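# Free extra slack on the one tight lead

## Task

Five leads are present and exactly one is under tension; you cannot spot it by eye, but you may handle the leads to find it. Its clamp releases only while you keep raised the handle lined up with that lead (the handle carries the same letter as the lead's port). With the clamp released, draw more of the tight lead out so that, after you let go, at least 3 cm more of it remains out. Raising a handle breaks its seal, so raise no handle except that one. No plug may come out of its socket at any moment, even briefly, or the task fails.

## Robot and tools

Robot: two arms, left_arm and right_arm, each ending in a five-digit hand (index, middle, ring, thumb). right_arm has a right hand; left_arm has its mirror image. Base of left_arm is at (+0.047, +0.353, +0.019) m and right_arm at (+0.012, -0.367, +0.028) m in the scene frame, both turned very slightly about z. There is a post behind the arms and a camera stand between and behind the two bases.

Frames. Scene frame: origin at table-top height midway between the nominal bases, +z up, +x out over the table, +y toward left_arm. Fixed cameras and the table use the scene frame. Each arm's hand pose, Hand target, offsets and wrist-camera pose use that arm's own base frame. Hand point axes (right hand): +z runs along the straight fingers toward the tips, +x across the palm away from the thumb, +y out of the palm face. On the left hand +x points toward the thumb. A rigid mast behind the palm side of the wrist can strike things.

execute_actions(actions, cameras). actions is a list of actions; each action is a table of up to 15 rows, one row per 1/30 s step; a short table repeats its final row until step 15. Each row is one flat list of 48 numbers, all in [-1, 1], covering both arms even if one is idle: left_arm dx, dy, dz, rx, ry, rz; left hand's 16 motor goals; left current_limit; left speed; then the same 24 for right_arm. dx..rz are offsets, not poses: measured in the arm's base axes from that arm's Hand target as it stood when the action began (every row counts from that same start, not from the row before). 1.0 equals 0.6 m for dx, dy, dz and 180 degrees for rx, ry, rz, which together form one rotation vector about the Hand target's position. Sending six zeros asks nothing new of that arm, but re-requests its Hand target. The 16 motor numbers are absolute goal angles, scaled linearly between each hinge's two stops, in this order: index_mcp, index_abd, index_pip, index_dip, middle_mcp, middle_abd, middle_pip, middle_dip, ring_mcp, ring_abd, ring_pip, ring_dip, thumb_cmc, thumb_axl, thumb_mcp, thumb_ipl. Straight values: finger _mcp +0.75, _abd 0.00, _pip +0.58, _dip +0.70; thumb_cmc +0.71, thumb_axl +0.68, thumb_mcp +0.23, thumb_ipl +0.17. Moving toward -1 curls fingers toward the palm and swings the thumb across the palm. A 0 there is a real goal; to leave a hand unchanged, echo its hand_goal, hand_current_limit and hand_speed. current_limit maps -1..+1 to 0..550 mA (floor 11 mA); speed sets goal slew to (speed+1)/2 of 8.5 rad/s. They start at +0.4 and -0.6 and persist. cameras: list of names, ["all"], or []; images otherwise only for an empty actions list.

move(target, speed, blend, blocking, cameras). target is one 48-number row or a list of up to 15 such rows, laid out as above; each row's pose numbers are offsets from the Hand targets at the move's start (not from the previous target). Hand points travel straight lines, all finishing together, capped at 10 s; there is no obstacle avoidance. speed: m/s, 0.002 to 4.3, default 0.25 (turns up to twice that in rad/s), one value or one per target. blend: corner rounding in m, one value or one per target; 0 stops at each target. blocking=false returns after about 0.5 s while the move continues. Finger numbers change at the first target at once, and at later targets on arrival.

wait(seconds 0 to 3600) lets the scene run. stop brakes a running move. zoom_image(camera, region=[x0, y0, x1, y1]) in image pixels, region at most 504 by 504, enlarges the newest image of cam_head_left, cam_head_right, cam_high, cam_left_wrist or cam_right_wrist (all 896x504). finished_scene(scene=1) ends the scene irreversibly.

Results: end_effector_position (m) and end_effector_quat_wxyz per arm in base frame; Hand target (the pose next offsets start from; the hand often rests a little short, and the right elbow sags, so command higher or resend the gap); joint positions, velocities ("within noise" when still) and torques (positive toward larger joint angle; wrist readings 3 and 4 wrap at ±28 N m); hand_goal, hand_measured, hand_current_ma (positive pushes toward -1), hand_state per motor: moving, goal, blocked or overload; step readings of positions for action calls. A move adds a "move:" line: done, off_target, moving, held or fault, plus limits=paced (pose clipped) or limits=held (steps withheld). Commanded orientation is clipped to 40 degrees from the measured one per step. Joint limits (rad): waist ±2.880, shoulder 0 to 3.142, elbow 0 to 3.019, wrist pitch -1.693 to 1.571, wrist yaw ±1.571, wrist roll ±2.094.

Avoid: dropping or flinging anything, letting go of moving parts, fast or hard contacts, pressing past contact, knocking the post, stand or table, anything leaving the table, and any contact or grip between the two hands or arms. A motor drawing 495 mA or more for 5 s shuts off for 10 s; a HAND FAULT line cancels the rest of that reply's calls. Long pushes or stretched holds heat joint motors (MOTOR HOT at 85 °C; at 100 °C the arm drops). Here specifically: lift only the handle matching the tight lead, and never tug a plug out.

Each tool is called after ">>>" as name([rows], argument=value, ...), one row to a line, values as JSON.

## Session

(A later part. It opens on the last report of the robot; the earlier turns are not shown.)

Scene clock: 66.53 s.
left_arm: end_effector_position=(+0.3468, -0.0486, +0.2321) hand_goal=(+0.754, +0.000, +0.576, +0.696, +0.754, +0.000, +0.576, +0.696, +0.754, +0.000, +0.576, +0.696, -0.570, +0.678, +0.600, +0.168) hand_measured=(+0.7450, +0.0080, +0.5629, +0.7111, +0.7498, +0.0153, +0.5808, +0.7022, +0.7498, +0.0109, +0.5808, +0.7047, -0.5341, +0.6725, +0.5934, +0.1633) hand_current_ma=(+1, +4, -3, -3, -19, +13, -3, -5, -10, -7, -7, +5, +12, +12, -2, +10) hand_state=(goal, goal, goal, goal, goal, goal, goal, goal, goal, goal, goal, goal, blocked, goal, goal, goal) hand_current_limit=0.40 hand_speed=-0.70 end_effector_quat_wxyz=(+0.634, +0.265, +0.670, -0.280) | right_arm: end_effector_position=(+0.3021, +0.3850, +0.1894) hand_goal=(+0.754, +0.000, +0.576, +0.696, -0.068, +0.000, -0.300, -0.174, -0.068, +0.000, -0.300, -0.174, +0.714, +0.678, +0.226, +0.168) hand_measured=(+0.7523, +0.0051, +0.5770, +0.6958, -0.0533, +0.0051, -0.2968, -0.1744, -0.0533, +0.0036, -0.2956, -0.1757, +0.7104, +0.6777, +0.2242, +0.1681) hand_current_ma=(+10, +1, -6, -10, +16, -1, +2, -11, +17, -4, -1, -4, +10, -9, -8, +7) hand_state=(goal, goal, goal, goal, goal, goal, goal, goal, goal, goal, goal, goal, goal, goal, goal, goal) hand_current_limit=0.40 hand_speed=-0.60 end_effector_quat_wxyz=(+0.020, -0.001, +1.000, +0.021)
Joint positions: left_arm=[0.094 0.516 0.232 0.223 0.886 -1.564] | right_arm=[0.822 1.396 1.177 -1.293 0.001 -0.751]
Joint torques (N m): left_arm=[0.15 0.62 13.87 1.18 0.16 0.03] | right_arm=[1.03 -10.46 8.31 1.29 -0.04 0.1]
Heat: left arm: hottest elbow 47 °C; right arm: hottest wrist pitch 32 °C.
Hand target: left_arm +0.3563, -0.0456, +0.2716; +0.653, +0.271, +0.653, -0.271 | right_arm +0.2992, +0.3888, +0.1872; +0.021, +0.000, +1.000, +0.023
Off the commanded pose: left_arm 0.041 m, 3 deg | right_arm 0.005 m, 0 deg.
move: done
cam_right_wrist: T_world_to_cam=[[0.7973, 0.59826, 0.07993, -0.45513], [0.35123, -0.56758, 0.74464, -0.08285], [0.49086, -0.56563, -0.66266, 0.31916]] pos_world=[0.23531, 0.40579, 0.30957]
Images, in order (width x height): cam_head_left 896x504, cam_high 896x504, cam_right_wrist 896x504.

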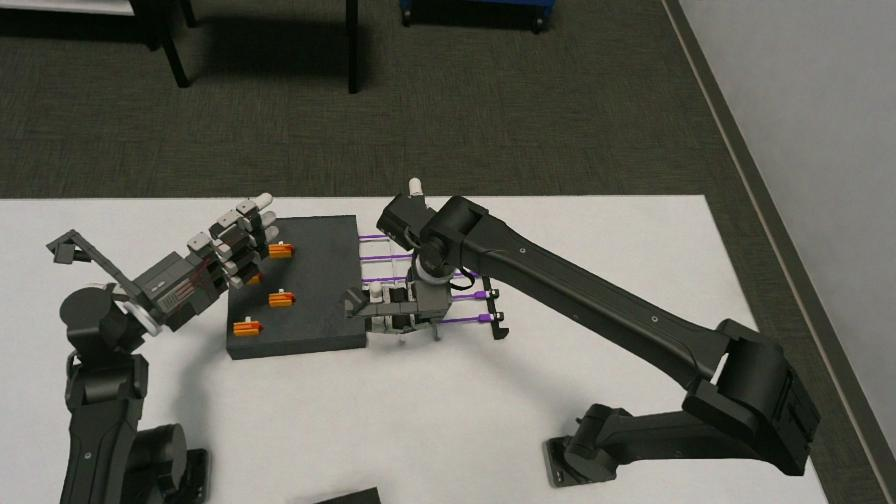

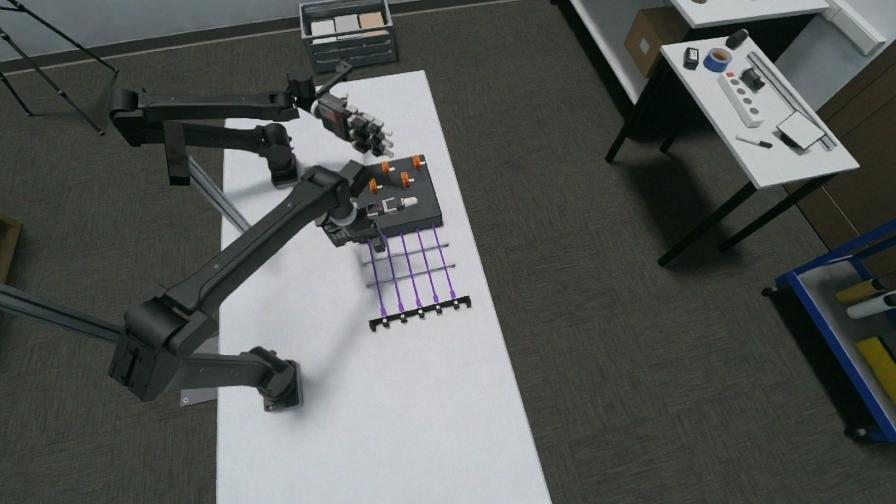

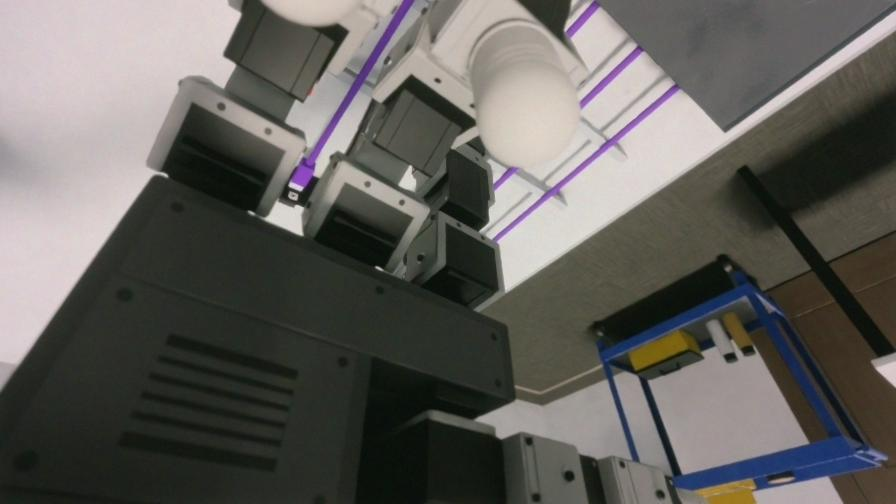

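>>> move([
  [0,0,0, 0,0,0, 0.754,0,0.576,0.696,0.754,0,0.576,0.696,0.754,0,0.576,0.696,-0.57,0.678,0.6,0.168,0.4,-0.7, -0.0158,-0.028,-0.075,0,0,0, 0.754,0,0.576,0.696,-0.479,0,-0.592,0.261,-0.479,0,-0.592,0.261,0.714,0.678,0.226,0.168,0.4,-0.6],
], cameras=["cam_right_wrist", "cam_head_left", "cam_head_right"], speed=0.08)

Scene clock: 69.23 s.
left_arm: end_effector_position=(+0.3468, -0.0486, +0.2321) hand_goal=(+0.754, +0.000, +0.576, +0.696, +0.754, +0.000, +0.576, +0.696, +0.754, +0.000, +0.576, +0.696, -0.570, +0.678, +0.600, +0.168) hand_measured=(+0.7438, +0.0065, +0.5641, +0.7098, +0.7498, +0.0139, +0.5808, +0.7022, +0.7486, +0.0109, +0.5808, +0.7034, -0.5341, +0.6725, +0.5934, +0.1633) hand_current_ma=(+1, +2, -9, +1, -7, +13, -13, +6, -5, +0, +0, -6, +19, +13, +13, +6) hand_state=(goal, goal, goal, goal, goal, goal, goal, goal, goal, goal, goal, goal, blocked, goal, goal, goal) hand_current_limit=0.40 hand_speed=-0.70 end_effector_quat_wxyz=(+0.634, +0.265, +0.670, -0.280) | right_arm: end_effector_position=(+0.2899, +0.3718, +0.1383) hand_goal=(+0.754, +0.000, +0.576, +0.696, -0.478, +0.000, -0.592, +0.262, -0.478, +0.000, -0.592, +0.262, +0.714, +0.678, +0.226, +0.168) hand_measured=(+0.7523, +0.0036, +0.5770, +0.6945, -0.4585, +0.0051, -0.5907, +0.2613, -0.4597, +0.0036, -0.5907, +0.2613, +0.7104, +0.6777, +0.2232, +0.1672) hand_current_ma=(+5, -6, -9, -10, +24, -2, +2, -8, +22, -4, -3, +0, +4, -11, -11, +12) hand_state=(goal, goal, goal, goal, goal, goal, goal, goal, goal, goal, goal, goal, goal, goal, goal, goal) hand_current_limit=0.40 hand_speed=-0.60 end_effector_quat_wxyz=(+0.016, -0.001, +1.000, +0.016)
Joint positions: left_arm=[0.094 0.516 0.232 0.223 0.886 -1.564] | right_arm=[0.822 1.396 1.04 -1.17 0.001 -0.751]
Joint torques (N m): left_arm=[-0.91 1.67 13.83 1.2 0.21 0.05] | right_arm=[0.21 -11.28 7.88 1.24 -0.07 -0.01]
Heat: left arm: hottest elbow 48 °C; right arm: hottest wrist pitch 32 °C.
Hand target: left_arm +0.3563, -0.0456, +0.2716; +0.653, +0.271, +0.653, -0.271 | right_arm +0.2897, +0.3720, +0.1422; +0.021, +0.000, +1.000, +0.023
Off the commanded pose: left_arm 0.041 m, 3 deg | right_arm 0.004 m, 1 deg.
move: done
cam_right_wrist: T_world_to_cam=[[0.79821, 0.59866, 0.0668, -0.432], [0.35782, -0.56043, 0.74692, -0.05296], [0.48458, -0.5723, -0.66155, 0.28803]] pos_world=[0.2242, 0.39378, 0.25896]
Images, in order (width x height): cam_head_left 896x504, cam_head_right 896x504, cam_right_wrist 896x504.

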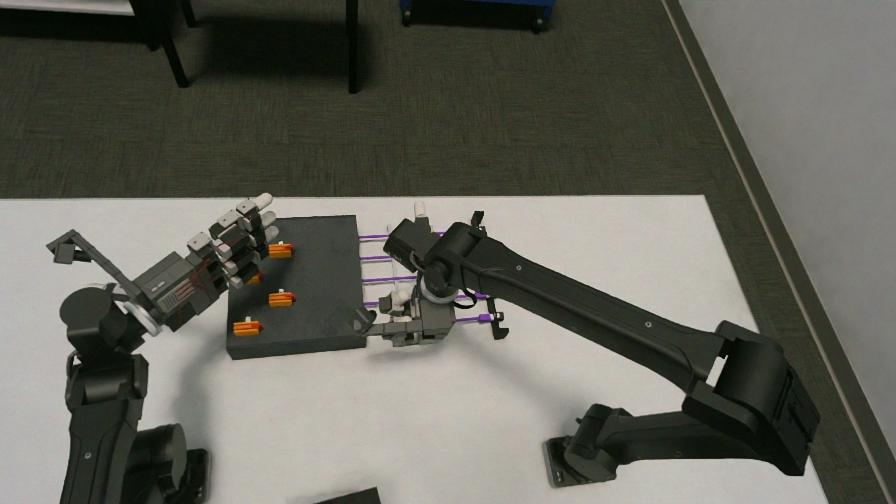

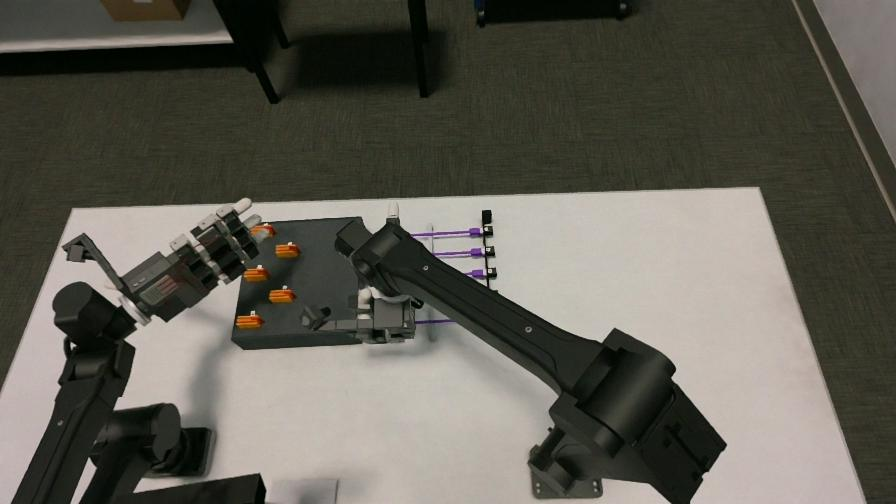

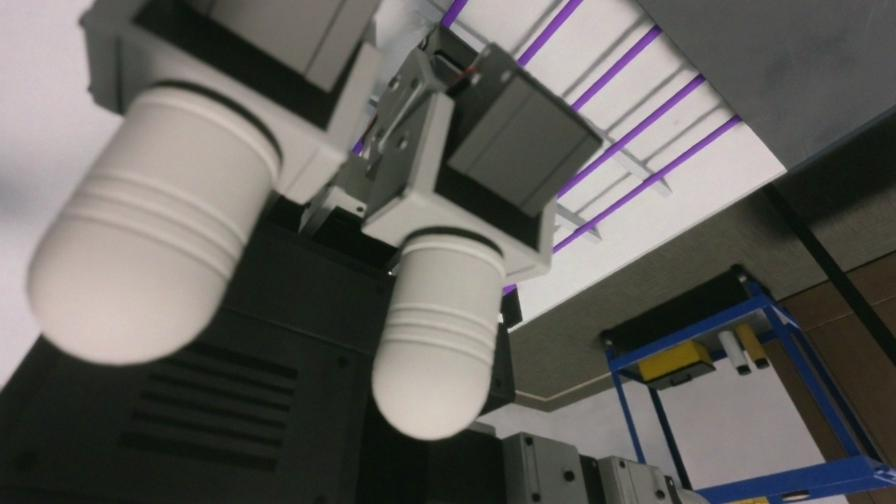

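>>> move([
  [0,0,0, 0,0,0, 0.754,0,0.576,0.696,0.754,0,0.576,0.696,0.754,0,0.576,0.696,-0.57,0.678,0.6,0.168,0.4,-0.7, 0,0,-0.054,0,0,0, 0.754,0,0.576,0.696,-0.479,0,-0.592,0.261,-0.479,0,-0.592,0.261,0.714,0.678,0.226,0.168,0.4,-0.9],
], cameras=["cam_right_wrist", "cam_high"], speed=0.05)

>>> zoom_image(camera="cam_high", region=[330, 160, 480, 320])

Scene clock: 71.63 s.
left_arm: end_effector_position=(+0.3468, -0.0486, +0.2321) hand_goal=(+0.754, +0.000, +0.576, +0.696, +0.754, +0.000, +0.576, +0.696, +0.754, +0.000, +0.576, +0.696, -0.570, +0.678, +0.600, +0.168) hand_measured=(+0.7450, +0.0080, +0.5641, +0.7098, +0.7498, +0.0153, +0.5808, +0.7022, +0.7498, +0.0109, +0.5808, +0.7047, -0.5328, +0.6725, +0.5934, +0.1633) hand_current_ma=(+5, +1, -14, -9, -3, +15, -10, +7, +5, -7, -5, +4, +23, +15, -3, +10) hand_state=(goal, goal, goal, goal, goal, goal, goal, goal, goal, goal, goal, goal, blocked, goal, goal, goal) hand_current_limit=0.40 hand_speed=-0.70 end_effector_quat_wxyz=(+0.634, +0.265, +0.670, -0.280) | right_arm: end_effector_position=(+0.2902, +0.3722, +0.1149) hand_goal=(+0.754, +0.000, +0.576, +0.696, -0.478, +0.000, -0.592, +0.262, -0.478, +0.000, -0.592, +0.262, +0.714, +0.678, +0.226, +0.168) hand_measured=(+0.7523, +0.0036, +0.5757, +0.6945, -0.4573, +0.0051, -0.5907, +0.2613, -0.4597, +0.0036, -0.5907, +0.2613, +0.7104, +0.6777, +0.2232, +0.1681) hand_current_ma=(+4, -3, -10, -7, +27, -5, +2, -9, +20, -7, -4, +0, +9, -12, -6, +12) hand_state=(goal, goal, goal, goal, goal, goal, goal, goal, goal, goal, goal, goal, goal, goal, goal, goal) hand_current_limit=0.40 hand_speed=-0.90 end_effector_quat_wxyz=(+0.023, -0.001, +0.999, +0.023)
Joint positions: left_arm=[0.094 0.516 0.232 0.223 0.886 -1.564] | right_arm=[0.822 1.412 0.985 -1.078 0.001 -0.751]
Joint torques (N m): left_arm=[-0.26 1.08 13.78 1.26 0.21 0.05] | right_arm=[0.21 -10.05 7.56 1.29 -0.06 -0.01]
Heat: left arm: hottest elbow 48 °C; right arm: hottest wrist pitch 32 °C.
Hand target: left_arm +0.3563, -0.0456, +0.2716; +0.653, +0.271, +0.653, -0.271 | right_arm +0.2897, +0.3720, +0.1098; +0.021, +0.000, +1.000, +0.023
Off the commanded pose: left_arm 0.041 m, 3 deg | right_arm 0.005 m, 0 deg.
move: done
cam_right_wrist: T_world_to_cam=[[0.79714, 0.59754, 0.0867, -0.43253], [0.34751, -0.57147, 0.74341, -0.02783], [0.49377, -0.56247, -0.66319, 0.26641]] pos_world=[0.22292, 0.39239, 0.23487]
Images, in order (width x height): cam_high 896x504, cam_right_wrist 896x504.

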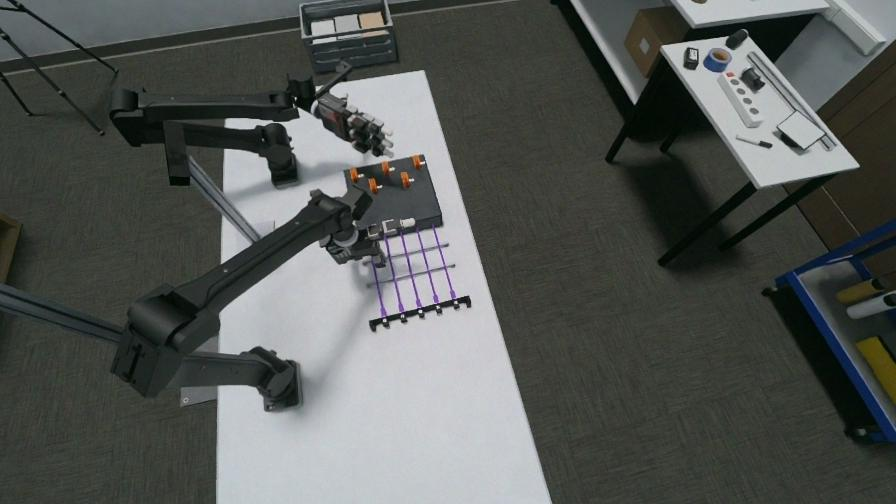

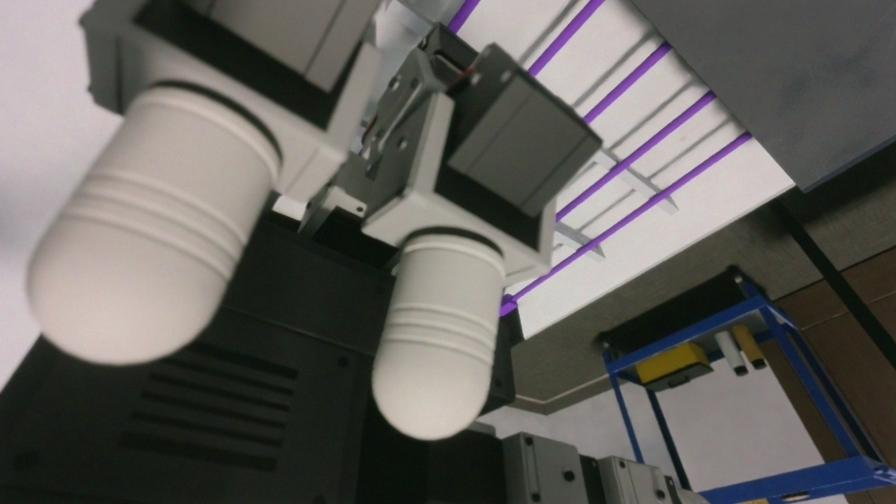

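Scaled by 3.150 from the camera's image (finer frame: 1280x720).

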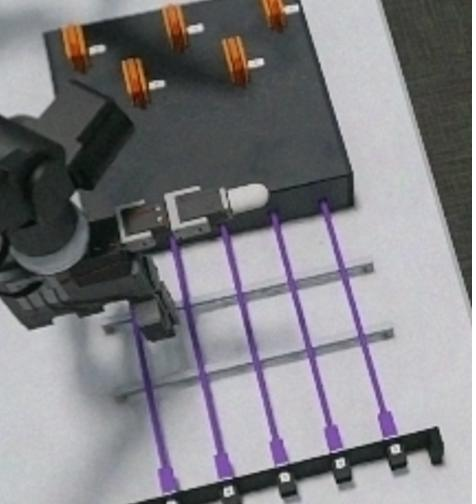

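>>> move([
  [0,0,0, 0,0,0, 0.754,0,0.576,0.696,0.754,0,0.576,0.696,0.754,0,0.576,0.696,-0.57,0.678,0.6,0.168,0.4,-0.7, 0,0,-0.015,0,0,0, 0.754,0,0.576,0.696,-0.479,0,-0.592,0.261,-0.479,0,-0.592,0.261,0.714,0.678,0.226,0.168,0.4,-0.9],
  [0,0,0, 0,0,0, 0.754,0,0.576,0.696,0.754,0,0.576,0.696,0.754,0,0.576,0.696,-0.57,0.678,0.6,0.168,0.4,-0.7, 0,0,-0.015,0,0,0, 0.754,-0.3,0.576,0.696,-0.479,0,-0.592,0.261,-0.479,0,-0.592,0.261,0.714,0.678,0.226,0.168,-0.78,-0.9],
], cameras=["cam_right_wrist", "cam_high"], speed=0.05)

>>> zoom_image(camera="cam_high", region=[330, 160, 480, 320])

Scene clock: 74.13 s.
left_arm: end_effector_position=(+0.3468, -0.0486, +0.2321) hand_goal=(+0.754, +0.000, +0.576, +0.696, +0.754, +0.000, +0.576, +0.696, +0.754, +0.000, +0.576, +0.696, -0.570, +0.678, +0.600, +0.168) hand_measured=(+0.7450, +0.0080, +0.5641, +0.7098, +0.7486, +0.0139, +0.5808, +0.7022, +0.7486, +0.0109, +0.5808, +0.7034, -0.5341, +0.6725, +0.5934, +0.1633) hand_current_ma=(-4, +7, -7, +1, -15, +12, -1, +2, +3, -4, -5, -2, +13, +3, +12, +10) hand_state=(goal, goal, goal, goal, goal, goal, goal, goal, goal, goal, goal, goal, blocked, goal, goal, goal) hand_current_limit=0.40 hand_speed=-0.70 end_effector_quat_wxyz=(+0.634, +0.265, +0.670, -0.280) | right_arm: end_effector_position=(+0.2907, +0.3727, +0.1064) hand_goal=(+0.754, -0.300, +0.576, +0.696, -0.478, +0.000, -0.592, +0.262, -0.478, +0.000, -0.592, +0.262, +0.714, +0.678, +0.226, +0.168) hand_measured=(+0.7523, -0.2689, +0.5782, +0.6945, -0.4585, +0.0051, -0.5907, +0.2613, -0.4597, +0.0021, -0.5907, +0.2613, +0.7129, +0.6777, +0.2232, +0.1672) hand_current_ma=(+4, +15, -9, -8, +24, -8, +1, -7, +24, -1, -5, -1, +9, -8, -10, +6) hand_state=(goal, blocked, goal, goal, goal, goal, goal, goal, goal, goal, goal, goal, goal, goal, goal, goal) hand_current_limit=-0.78 hand_speed=-0.90 end_effector_quat_wxyz=(+0.024, -0.001, +0.999, +0.024)
Joint positions: left_arm=[0.094 0.516 0.232 0.223 0.886 -1.564] | right_arm=[0.822 1.423 0.97 -1.051 0.001 -0.751]
Joint torques (N m): left_arm=[0.09 0.67 13.67 1.11 0.13 0.04] | right_arm=[0.21 -9.88 7.49 1.21 -0.07 -0.01]
Heat: left arm: hottest elbow 49 °C; right arm: hottest wrist pitch 32 °C.
Hand target: left_arm +0.3563, -0.0456, +0.2716; +0.653, +0.271, +0.653, -0.271 | right_arm +0.2897, +0.3720, +0.1008; +0.021, +0.000, +1.000, +0.023
Off the commanded pose: left_arm 0.041 m, 3 deg | right_arm 0.006 m, 0 deg.
move: done
cam_right_wrist: T_world_to_cam=[[0.79698, 0.59736, 0.08931, -0.43269], [0.34617, -0.57292, 0.74292, -0.02039], [0.49496, -0.56118, -0.66339, 0.26]] pos_world=[0.22322, 0.3927, 0.22627]
Images, in order (width x height): cam_high 896x504, cam_right_wrist 896x504.

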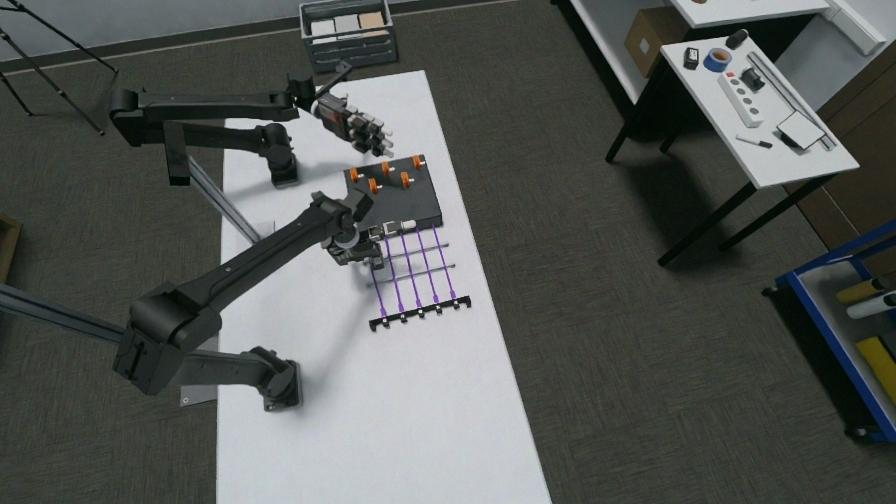

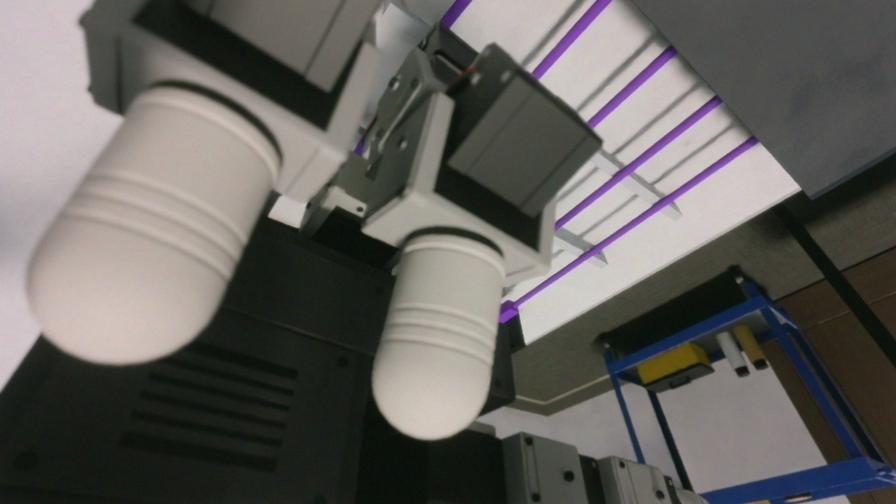

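Scaled by 3.150 from the camera's image (finer frame: 1280x720).

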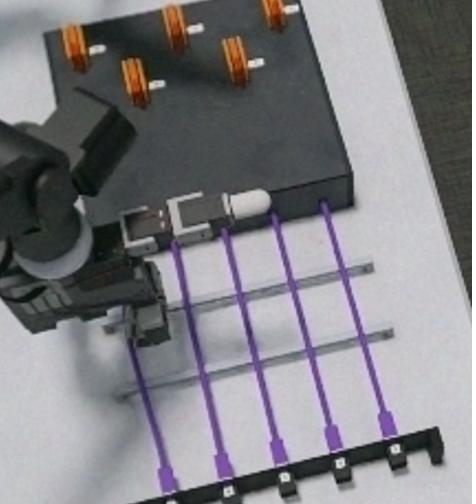

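>>> move([
  [0,0,0, 0,0,0, 0.754,0,0.576,0.696,0.754,0,0.576,0.696,0.754,0,0.576,0.696,-0.57,0.678,0.6,0.168,0.4,-0.7, 0,0,0,0,0,0, 0.754,0,0.576,0.696,-0.479,0,-0.592,0.261,-0.479,0,-0.592,0.261,0.714,0.678,0.226,0.168,0.4,-0.8],
  [0,0,0, 0,0,0, 0.754,0,0.576,0.696,0.754,0,0.576,0.696,0.754,0,0.576,0.696,-0.57,0.678,0.6,0.168,0.4,-0.7, 0,0,0.08,0,0,0, 0.754,0,0.576,0.696,-0.479,0,-0.592,0.261,-0.479,0,-0.592,0.261,0.714,0.678,0.226,0.168,0.4,-0.8],
  [0,0,0, 0,0,0, 0.754,0,0.576,0.696,0.754,0,0.576,0.696,0.754,0,0.576,0.696,-0.57,0.678,0.6,0.168,0.4,-0.7, 0.0867,0,0.08,0,0,0, 0.754,0,0.576,0.696,-0.479,0,-0.592,0.261,-0.479,0,-0.592,0.261,0.714,0.678,0.226,0.168,0.4,-0.9],
  [0,0,0, 0,0,0, 0.754,0,0.576,0.696,0.754,0,0.576,0.696,0.754,0,0.576,0.696,-0.57,0.678,0.6,0.168,0.4,-0.7, 0.0867,0,0,0,0,0, 0.754,0,0.576,0.696,-0.479,0,-0.592,0.261,-0.479,0,-0.592,0.261,0.714,0.678,0.226,0.168,0.4,-0.9],
], cameras=["cam_right_wrist", "cam_high"], speed=0.1)

>>> zoom_image(camera="cam_high", region=[330, 160, 480, 320])

Scene clock: 79.73 s.
left_arm: end_effector_position=(+0.3468, -0.0486, +0.2321) hand_goal=(+0.754, +0.000, +0.576, +0.696, +0.754, +0.000, +0.576, +0.696, +0.754, +0.000, +0.576, +0.696, -0.570, +0.678, +0.600, +0.168) hand_measured=(+0.7450, +0.0080, +0.5641, +0.7111, +0.7498, +0.0139, +0.5808, +0.7034, +0.7486, +0.0109, +0.5795, +0.7034, -0.5341, +0.6725, +0.5934, +0.1633) hand_current_ma=(-2, +5, -14, -5, -12, +12, -14, +2, +10, -16, -7, -8, +16, +3, +3, +6) hand_state=(goal, goal, goal, goal, goal, goal, goal, goal, goal, goal, goal, goal, blocked, goal, goal, goal) hand_current_limit=0.40 hand_speed=-0.70 end_effector_quat_wxyz=(+0.634, +0.265, +0.670, -0.280) | right_arm: end_effector_position=(+0.3414, +0.3738, +0.1056) hand_goal=(+0.754, +0.000, +0.576, +0.696, -0.478, +0.000, -0.592, +0.262, -0.478, +0.000, -0.592, +0.262, +0.714, +0.678, +0.226, +0.168) hand_measured=(+0.7535, -0.0023, +0.5757, +0.6958, -0.4585, +0.0036, -0.5907, +0.2613, -0.4597, +0.0021, -0.5907, +0.2613, +0.7117, +0.6767, +0.2232, +0.1681) hand_current_ma=(+9, -5, -8, -8, +24, -2, -1, -11, +19, -4, -4, +4, +8, -6, -3, +10) hand_state=(goal, goal, goal, goal, goal, goal, goal, goal, goal, goal, goal, goal, goal, goal, goal, goal) hand_current_limit=0.40 hand_speed=-0.90 end_effector_quat_wxyz=(+0.022, +0.005, +0.999, +0.023)
Joint positions: left_arm=[0.094 0.516 0.232 0.223 0.886 -1.564] | right_arm=[0.738 1.517 1.072 -1.062 -0.003 -0.824]
Joint torques (N m): left_arm=[-0.85 0.62 13.74 1.25 0.11 0.06] | right_arm=[-0.32 -11.63 7.56 1.21 -0.13 -0.2]
Heat: left arm: hottest elbow 51 °C; right arm: hottest wrist pitch 32 °C.
Hand target: left_arm +0.3563, -0.0456, +0.2716; +0.653, +0.271, +0.653, -0.271 | right_arm +0.3418, +0.3720, +0.1008; +0.021, +0.001, +1.000, +0.023
Off the commanded pose: left_arm 0.041 m, 3 deg | right_arm 0.005 m, 0 deg.
move: done; target 3's new numbers were sent with right_arm's hand 0.031 m and 3 deg from that target
cam_right_wrist: T_world_to_cam=[[0.80393, 0.58857, 0.08537, -0.47234], [0.3415, -0.57436, 0.74397, -0.03467], [0.48691, -0.56895, -0.66274, 0.2406]] pos_world=[0.27442, 0.39499, 0.22557]
Images, in order (width x height): cam_high 896x504, cam_right_wrist 896x504.

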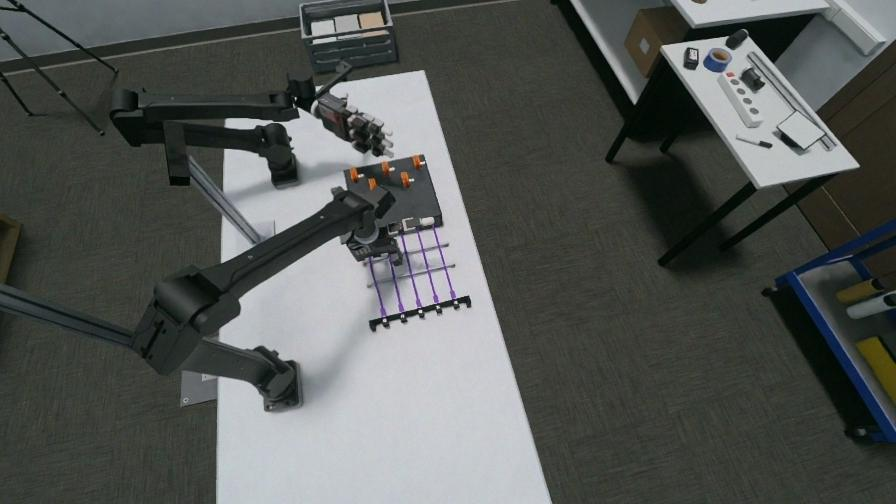

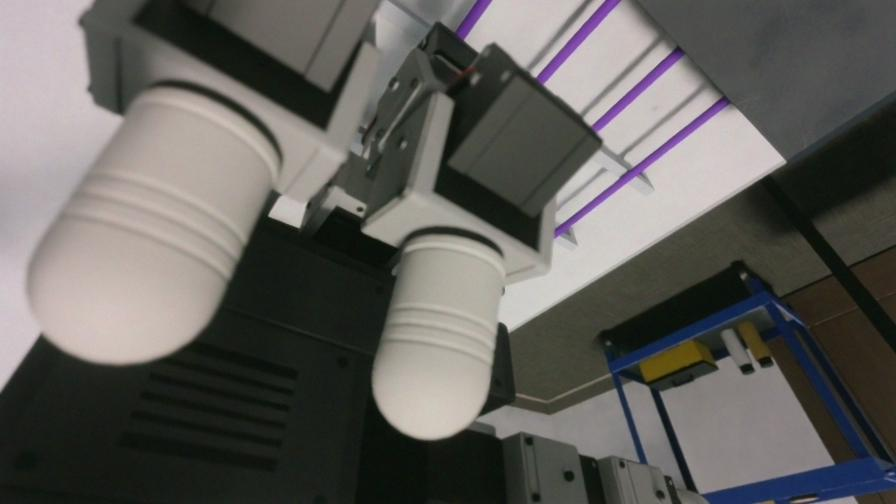

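Scaled by 3.150 from the camera's image (finer frame: 1280x720).

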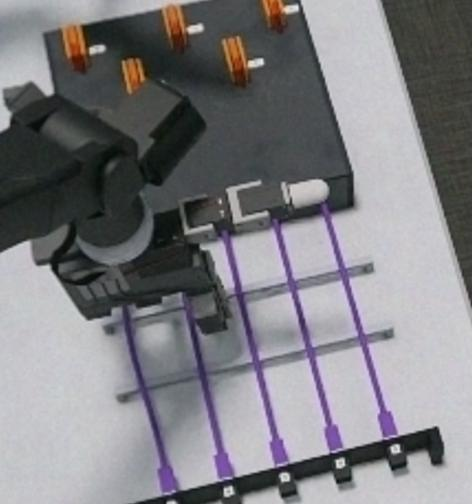

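>>> move(target=[0,0,0, 0,0,0, 0.754,0,0.576,0.696,0.754,0,0.576,0.696,0.754,0,0.576,0.696,-0.57,0.678,0.6,0.168,0.4,-0.7, 0,0,0,0,0,0, 0.754,-0.3,0.576,0.696,-0.479,0,-0.592,0.261,-0.479,0,-0.592,0.261,0.714,0.678,0.226,0.168,-0.78,-0.9], cameras=["cam_high"])

>>> zoom_image(camera="cam_high", region=[330, 200, 480, 320])

Scene clock: 81.20 s.
left_arm: end_effector_position=(+0.3468, -0.0486, +0.2321) hand_goal=(+0.754, +0.000, +0.576, +0.696, +0.754, +0.000, +0.576, +0.696, +0.754, +0.000, +0.576, +0.696, -0.570, +0.678, +0.600, +0.168) hand_measured=(+0.7450, +0.0080, +0.5641, +0.7098, +0.7498, +0.0139, +0.5808, +0.7034, +0.7486, +0.0109, +0.5808, +0.7047, -0.5341, +0.6725, +0.5934, +0.1633) hand_current_ma=(+6, +8, -9, +3, -10, +2, -4, +5, +0, -5, -5, +1, +14, +4, -4, +0) hand_state=(goal, goal, goal, goal, goal, goal, goal, goal, goal, goal, goal, goal, blocked, goal, goal, goal) hand_current_limit=0.40 hand_speed=-0.70 end_effector_quat_wxyz=(+0.634, +0.265, +0.670, -0.280) | right_arm: end_effector_position=(+0.3418, +0.3742, +0.1058) hand_goal=(+0.754, -0.300, +0.576, +0.696, -0.478, +0.000, -0.592, +0.262, -0.478, +0.000, -0.592, +0.262, +0.714, +0.678, +0.226, +0.168) hand_measured=(+0.7571, -0.2616, +0.5808, +0.6958, -0.4585, +0.0036, -0.5907, +0.2613, -0.4585, +0.0021, -0.5907, +0.2613, +0.7117, +0.6777, +0.2242, +0.1672) hand_current_ma=(+11, +21, -10, -9, +19, -2, +7, -11, +23, -6, +0, -4, +8, -6, -7, +7) hand_state=(goal, blocked, goal, goal, goal, goal, goal, goal, goal, goal, goal, goal, goal, goal, goal, goal) hand_current_limit=-0.78 hand_speed=-0.90 end_effector_quat_wxyz=(+0.023, +0.005, +0.999, +0.024)
Joint positions: left_arm=[0.094 0.516 0.232 0.223 0.886 -1.564] | right_arm=[0.738 1.517 1.072 -1.059 -0.003 -0.824]
Joint torques (N m): left_arm=[-0.44 1.38 13.6 1.36 0.13 0.03] | right_arm=[-0.32 -11.58 7.54 1.17 -0.14 -0.2]
Heat: left arm: hottest elbow 51 °C; right arm: hottest wrist pitch 32 °C.
Hand target: left_arm +0.3563, -0.0456, +0.2716; +0.653, +0.271, +0.653, -0.271 | right_arm +0.3419, +0.3720, +0.1008; +0.021, +0.001, +1.000, +0.023
Off the commanded pose: left_arm 0.041 m, 3 deg | right_arm 0.005 m, 1 deg.
move: done

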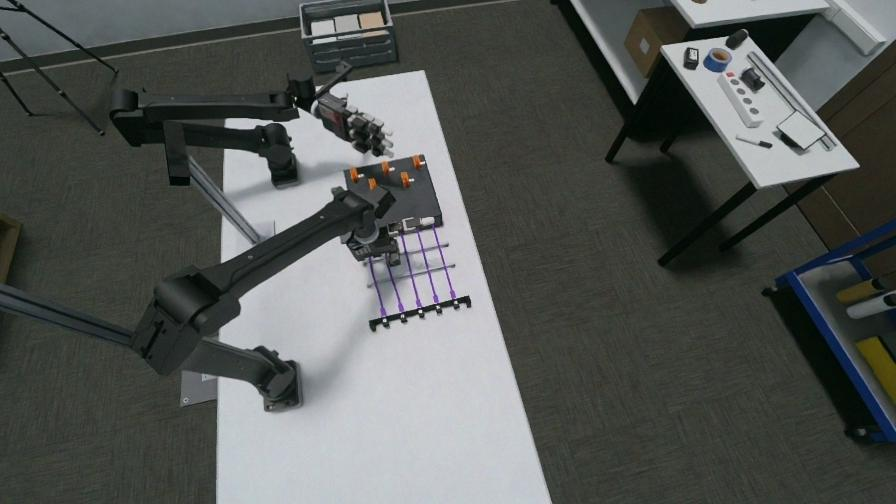

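Scaled by 3.360 from the camera's image (finer frame: 1280x720).

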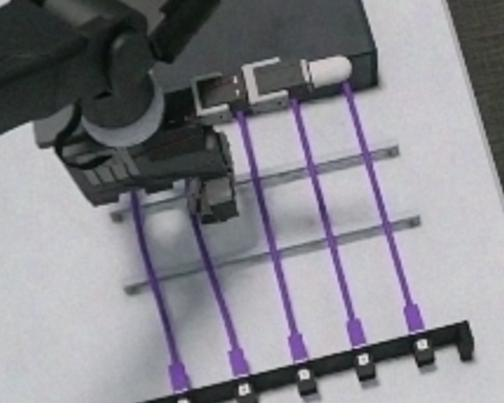

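>>> move([
  [0,0,0, 0,0,0, 0.754,0,0.576,0.696,0.754,0,0.576,0.696,0.754,0,0.576,0.696,-0.57,0.678,0.6,0.168,0.4,-0.7, 0,0,0,0,0,0, 0.754,0,0.576,0.696,-0.479,0,-0.592,0.261,-0.479,0,-0.592,0.261,0.714,0.678,0.226,0.168,0.4,-0.8],
  [0,0,0, 0,0,0, 0.754,0,0.576,0.696,0.754,0,0.576,0.696,0.754,0,0.576,0.696,-0.57,0.678,0.6,0.168,0.4,-0.7, 0,0,0.08,0,0,0, 0.754,0,0.576,0.696,-0.479,0,-0.592,0.261,-0.479,0,-0.592,0.261,0.714,0.678,0.226,0.168,0.4,-0.8],
  [0,0,0, 0,0,0, 0.754,0,0.576,0.696,0.754,0,0.576,0.696,0.754,0,0.576,0.696,-0.57,0.678,0.6,0.168,0.4,-0.7, 0.0867,0,0.08,0,0,0, 0.754,0,0.576,0.696,-0.479,0,-0.592,0.261,-0.479,0,-0.592,0.261,0.714,0.678,0.226,0.168,0.4,-0.9],
  [0,0,0, 0,0,0, 0.754,0,0.576,0.696,0.754,0,0.576,0.696,0.754,0,0.576,0.696,-0.57,0.678,0.6,0.168,0.4,-0.7, 0.0867,0,0,0,0,0, 0.754,0,0.576,0.696,-0.479,0,-0.592,0.261,-0.479,0,-0.592,0.261,0.714,0.678,0.226,0.168,0.4,-0.9],
  [0,0,0, 0,0,0, 0.754,0,0.576,0.696,0.754,0,0.576,0.696,0.754,0,0.576,0.696,-0.57,0.678,0.6,0.168,0.4,-0.7, 0.0867,0,0,0,0,0, 0.754,-0.3,0.576,0.696,-0.479,0,-0.592,0.261,-0.479,0,-0.592,0.261,0.714,0.678,0.226,0.168,-0.78,-0.9],
], cameras=["cam_high"], speed=0.1)

>>> zoom_image(camera="cam_high", region=[330, 200, 480, 320])

Scene clock: 87.20 s.
left_arm: end_effector_position=(+0.3468, -0.0486, +0.2321) hand_goal=(+0.754, +0.000, +0.576, +0.696, +0.754, +0.000, +0.576, +0.696, +0.754, +0.000, +0.576, +0.696, -0.570, +0.678, +0.600, +0.168) hand_measured=(+0.7438, +0.0080, +0.5629, +0.7098, +0.7498, +0.0139, +0.5808, +0.7022, +0.7498, +0.0109, +0.5808, +0.7047, -0.5341, +0.6725, +0.5934, +0.1624) hand_current_ma=(+8, +16, -8, -3, -9, +24, -9, +5, +5, -3, -2, +2, +13, +9, +3, +3) hand_state=(goal, goal, goal, goal, goal, goal, goal, goal, goal, goal, goal, goal, blocked, goal, goal, goal) hand_current_limit=0.40 hand_speed=-0.70 end_effector_quat_wxyz=(+0.634, +0.265, +0.670, -0.280) | right_arm: end_effector_position=(+0.3945, +0.3748, +0.1061) hand_goal=(+0.754, -0.300, +0.576, +0.696, -0.478, +0.000, -0.592, +0.262, -0.478, +0.000, -0.592, +0.262, +0.714, +0.678, +0.226, +0.168) hand_measured=(+0.7547, -0.2352, +0.5808, +0.6996, -0.4585, +0.0007, -0.5894, +0.2613, -0.4597, +0.0007, -0.5907, +0.2626, +0.7129, +0.6777, +0.2232, +0.1672) hand_current_ma=(+8, +46, -8, -7, +22, -7, +1, -12, +22, -5, -3, -1, +9, -5, -8, +14) hand_state=(goal, blocked, goal, goal, goal, goal, goal, goal, goal, goal, goal, goal, goal, goal, goal, goal) hand_current_limit=-0.78 hand_speed=-0.90 end_effector_quat_wxyz=(+0.025, +0.005, +0.999, +0.024)
Joint positions: left_arm=[0.094 0.516 0.232 0.223 0.886 -1.564] | right_arm=[0.662 1.615 1.188 -1.076 -0.008 -0.899]
Joint torques (N m): left_arm=[-0.38 0.91 13.74 1.31 0.12 0.03] | right_arm=[-0.32 -13.33 7.61 1.07 -0.16 -0.2]
Heat: left arm: hottest elbow 52 °C; right arm: hottest wrist pitch 32 °C.
Hand target: left_arm +0.3563, -0.0456, +0.2716; +0.653, +0.271, +0.653, -0.271 | right_arm +0.3939, +0.3719, +0.1008; +0.021, +0.001, +1.000, +0.023
Off the commanded pose: left_arm 0.041 m, 3 deg | right_arm 0.006 m, 1 deg.
move: done; target 3's new numbers were sent with right_arm's hand 0.031 m and 3 deg from that target

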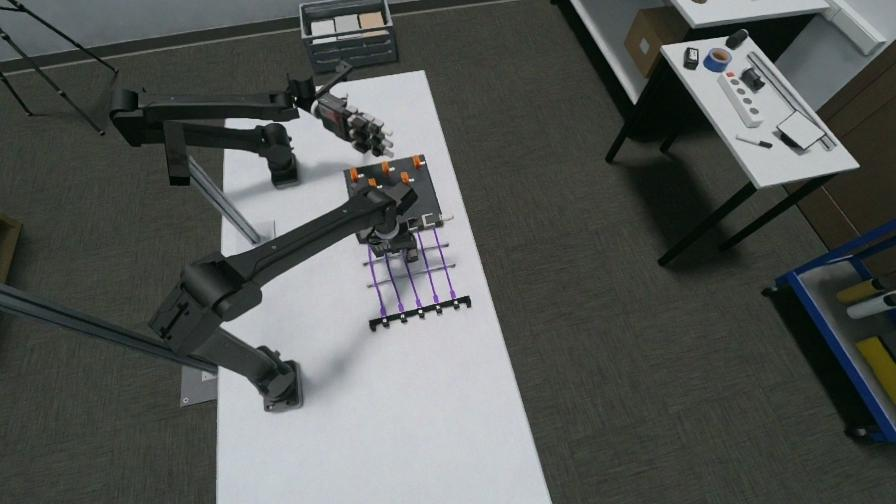

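Scaled by 3.360 from the camera's image (finer frame: 1280x720).

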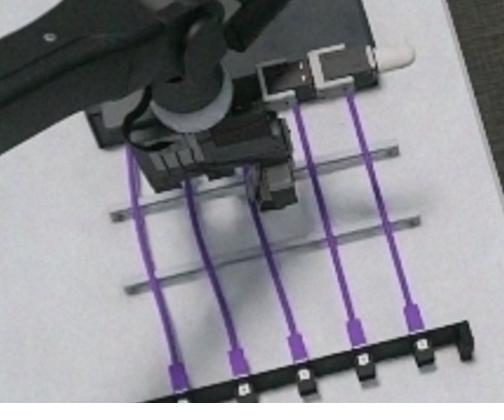

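>>> move([
  [0,0,0, 0,0,0, 0.754,0,0.576,0.696,0.754,0,0.576,0.696,0.754,0,0.576,0.696,-0.57,0.678,0.6,0.168,0.4,-0.7, 0,0,0,0,0,0, 0.754,0,0.576,0.696,-0.479,0,-0.592,0.261,-0.479,0,-0.592,0.261,0.714,0.678,0.226,0.168,0.4,-0.8],
  [0,0,0, 0,0,0, 0.754,0,0.576,0.696,0.754,0,0.576,0.696,0.754,0,0.576,0.696,-0.57,0.678,0.6,0.168,0.4,-0.7, 0,0,0.08,0,0,0, 0.754,0,0.576,0.696,-0.479,0,-0.592,0.261,-0.479,0,-0.592,0.261,0.714,0.678,0.226,0.168,0.4,-0.8],
  [0,0,0, 0,0,0, 0.754,0,0.576,0.696,0.754,0,0.576,0.696,0.754,0,0.576,0.696,-0.57,0.678,0.6,0.168,0.4,-0.7, 0.0867,0,0.08,0,0,0, 0.754,0,0.576,0.696,-0.479,0,-0.592,0.261,-0.479,0,-0.592,0.261,0.714,0.678,0.226,0.168,0.4,-0.9],
  [0,0,0, 0,0,0, 0.754,0,0.576,0.696,0.754,0,0.576,0.696,0.754,0,0.576,0.696,-0.57,0.678,0.6,0.168,0.4,-0.7, 0.0867,0,0,0,0,0, 0.754,0,0.576,0.696,-0.479,0,-0.592,0.261,-0.479,0,-0.592,0.261,0.714,0.678,0.226,0.168,0.4,-0.9],
  [0,0,0, 0,0,0, 0.754,0,0.576,0.696,0.754,0,0.576,0.696,0.754,0,0.576,0.696,-0.57,0.678,0.6,0.168,0.4,-0.7, 0.0867,0,0,0,0,0, 0.754,-0.3,0.576,0.696,-0.479,0,-0.592,0.261,-0.479,0,-0.592,0.261,0.714,0.678,0.226,0.168,-0.78,-0.9],
], cameras=["cam_high"], speed=0.1)

>>> zoom_image(camera="cam_high", region=[330, 200, 480, 320])

Scene clock: 93.57 s.
left_arm: end_effector_position=(+0.3468, -0.0486, +0.2321) hand_goal=(+0.754, +0.000, +0.576, +0.696, +0.754, +0.000, +0.576, +0.696, +0.754, +0.000, +0.576, +0.696, -0.570, +0.678, +0.600, +0.168) hand_measured=(+0.7450, +0.0095, +0.5641, +0.7111, +0.7498, +0.0139, +0.5808, +0.7022, +0.7498, +0.0109, +0.5808, +0.7047, -0.5328, +0.6725, +0.5934, +0.1633) hand_current_ma=(+1, +4, +0, -5, -11, +10, -11, +8, -4, +4, +0, +4, +13, +15, +5, +9) hand_state=(goal, goal, goal, goal, goal, goal, goal, goal, goal, goal, goal, goal, blocked, goal, goal, goal) hand_current_limit=0.40 hand_speed=-0.70 end_effector_quat_wxyz=(+0.634, +0.265, +0.670, -0.280) | right_arm: end_effector_position=(+0.4460, +0.3748, +0.1059) hand_goal=(+0.754, -0.300, +0.576, +0.696, -0.478, +0.000, -0.592, +0.262, -0.478, +0.000, -0.592, +0.262, +0.714, +0.678, +0.226, +0.168) hand_measured=(+0.7511, -0.2557, +0.5808, +0.7009, -0.4585, +0.0007, -0.5907, +0.2613, -0.4597, +0.0007, -0.5907, +0.2613, +0.7129, +0.6777, +0.2232, +0.1681) hand_current_ma=(+11, +22, -6, -2, +23, -2, +6, -10, +19, +0, -5, -1, +10, -8, -7, +8) hand_state=(goal, blocked, goal, goal, goal, goal, goal, goal, goal, goal, goal, goal, goal, goal, goal, goal) hand_current_limit=-0.78 hand_speed=-0.90 end_effector_quat_wxyz=(+0.024, +0.005, +0.999, +0.024)
Joint positions: left_arm=[0.094 0.516 0.232 0.223 0.886 -1.564] | right_arm=[0.598 1.717 1.32 -1.109 -0.012 -0.963]
Joint torques (N m): left_arm=[-0.26 1.03 13.86 1.16 0.14 0.06] | right_arm=[-0.32 -14.97 7.71 1.13 -0.17 -0.2]
Heat: left arm: hottest elbow 54 °C; right arm: hottest wrist pitch 32 °C.
Hand target: left_arm +0.3563, -0.0456, +0.2716; +0.653, +0.271, +0.653, -0.271 | right_arm +0.4458, +0.3720, +0.1008; +0.021, +0.001, +1.000, +0.023
Off the commanded pose: left_arm 0.041 m, 3 deg | right_arm 0.006 m, 1 deg.
move: done; target 3's new numbers were sent with right_arm's hand 0.030 m and 3 deg from that target

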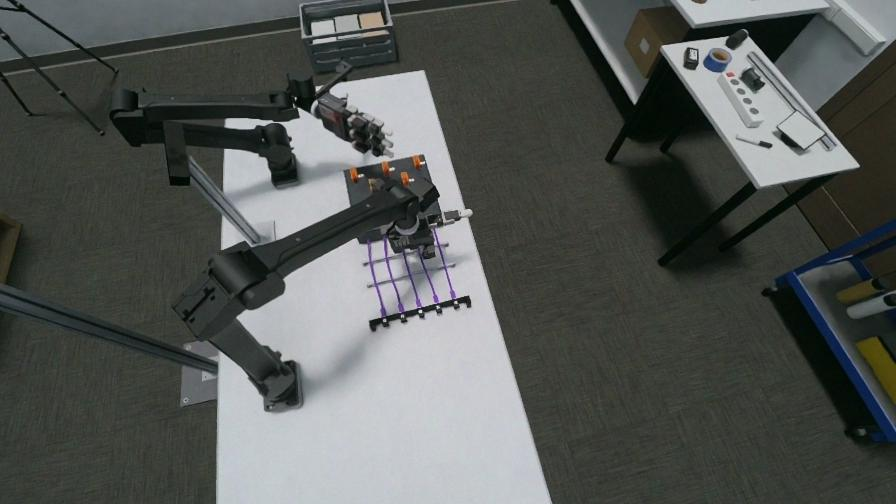

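Scaled by 3.360 from the camera's image (finer frame: 1280x720).

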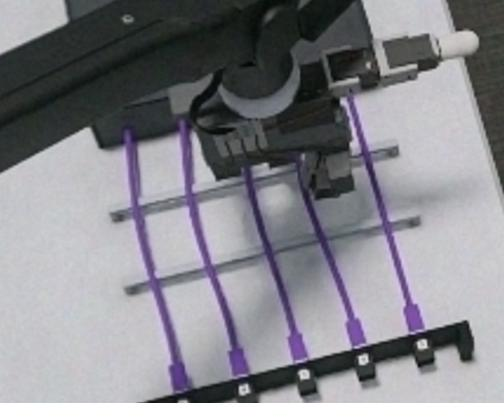

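>>> move([
  [0,0,0, 0,0,0, 0.754,0,0.576,0.696,0.754,0,0.576,0.696,0.754,0,0.576,0.696,-0.57,0.678,0.6,0.168,0.4,-0.7, 0,0,0,0,0,0, 0.754,0,0.576,0.696,-0.479,0,-0.592,0.261,-0.479,0,-0.592,0.261,0.714,0.678,0.226,0.168,0.4,-0.8],
  [0,0,0, 0,0,0, 0.754,0,0.576,0.696,0.754,0,0.576,0.696,0.754,0,0.576,0.696,-0.57,0.678,0.6,0.168,0.4,-0.7, 0,0,0.08,0,0,0, 0.754,0,0.576,0.696,-0.479,0,-0.592,0.261,-0.479,0,-0.592,0.261,0.714,0.678,0.226,0.168,0.4,-0.8],
  [0,0,0, 0,0,0, 0.754,0,0.576,0.696,0.754,0,0.576,0.696,0.754,0,0.576,0.696,-0.57,0.678,0.6,0.168,0.4,-0.7, 0.0867,0,0.08,0,0,0, 0.754,0,0.576,0.696,-0.479,0,-0.592,0.261,-0.479,0,-0.592,0.261,0.714,0.678,0.226,0.168,0.4,-0.9],
  [0,0,0, 0,0,0, 0.754,0,0.576,0.696,0.754,0,0.576,0.696,0.754,0,0.576,0.696,-0.57,0.678,0.6,0.168,0.4,-0.7, 0.0867,0,0,0,0,0, 0.754,0,0.576,0.696,-0.479,0,-0.592,0.261,-0.479,0,-0.592,0.261,0.714,0.678,0.226,0.168,0.4,-0.9],
  [0,0,0, 0,0,0, 0.754,0,0.576,0.696,0.754,0,0.576,0.696,0.754,0,0.576,0.696,-0.57,0.678,0.6,0.168,0.4,-0.7, 0.0867,0,0,0,0,0, 0.754,-0.3,0.576,0.696,-0.479,0,-0.592,0.261,-0.479,0,-0.592,0.261,0.714,0.678,0.226,0.168,-0.78,-0.9],
], cameras=["cam_high"], speed=0.1)

>>> zoom_image(camera="cam_high", region=[330, 200, 480, 320])

Scene clock: 99.53 s.
left_arm: end_effector_position=(+0.3468, -0.0486, +0.2321) hand_goal=(+0.754, +0.000, +0.576, +0.696, +0.754, +0.000, +0.576, +0.696, +0.754, +0.000, +0.576, +0.696, -0.570, +0.678, +0.600, +0.168) hand_measured=(+0.7450, +0.0080, +0.5641, +0.7098, +0.7498, +0.0153, +0.5808, +0.7034, +0.7486, +0.0109, +0.5808, +0.7034, -0.5341, +0.6725, +0.5934, +0.1633) hand_current_ma=(+0, -3, -2, -7, -18, +6, -5, +8, -3, -10, +2, -2, +8, +6, +6, +7) hand_state=(goal, goal, goal, goal, goal, goal, goal, goal, goal, goal, goal, goal, blocked, goal, goal, goal) hand_current_limit=0.40 hand_speed=-0.70 end_effector_quat_wxyz=(+0.634, +0.265, +0.670, -0.280) | right_arm: end_effector_position=(+0.4983, +0.3754, +0.1063) hand_goal=(+0.754, -0.300, +0.576, +0.696, -0.478, +0.000, -0.592, +0.262, -0.478, +0.000, -0.592, +0.262, +0.714, +0.678, +0.226, +0.168) hand_measured=(+0.7523, -0.2513, +0.5808, +0.6945, -0.4585, +0.0007, -0.5894, +0.2613, -0.4597, +0.0007, -0.5907, +0.2613, +0.7142, +0.6777, +0.2232, +0.1681) hand_current_ma=(+5, +27, -9, -4, +22, -4, +5, -8, +19, -6, -6, +0, +8, -7, -6, +7) hand_state=(goal, blocked, goal, goal, goal, goal, goal, goal, goal, goal, goal, goal, goal, goal, goal, goal) hand_current_limit=-0.78 hand_speed=-0.90 end_effector_quat_wxyz=(+0.024, +0.005, +0.999, +0.024)
Joint positions: left_arm=[0.094 0.516 0.232 0.223 0.886 -1.564] | right_arm=[0.545 1.823 1.47 -1.152 -0.016 -1.016]
Joint torques (N m): left_arm=[-0.97 1.55 13.86 1.17 0.19 0.04] | right_arm=[-0.26 -16.91 7.77 1.1 -0.15 -0.2]
Heat: left arm: hottest elbow 55 °C; right arm: hottest wrist pitch 32 °C.
Hand target: left_arm +0.3563, -0.0456, +0.2716; +0.653, +0.271, +0.653, -0.271 | right_arm +0.4978, +0.3721, +0.1009; +0.021, +0.000, +1.000, +0.023
Off the commanded pose: left_arm 0.041 m, 3 deg | right_arm 0.006 m, 1 deg.
move: done; target 3's new numbers were sent with right_arm's hand 0.029 m and 3 deg from that target

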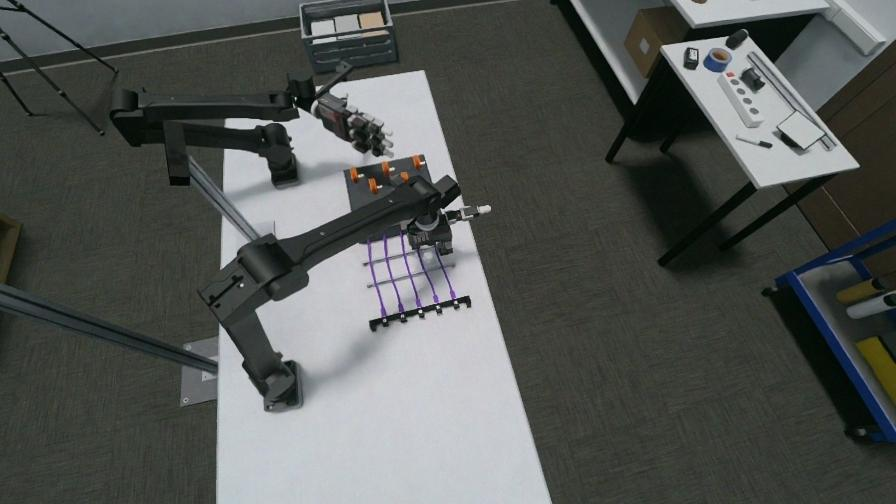

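Scaled by 3.360 from the camera's image (finer frame: 1280x720).

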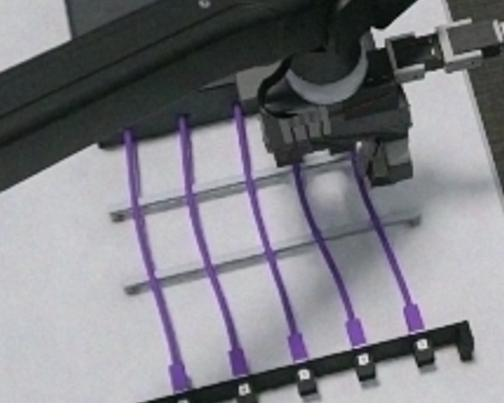

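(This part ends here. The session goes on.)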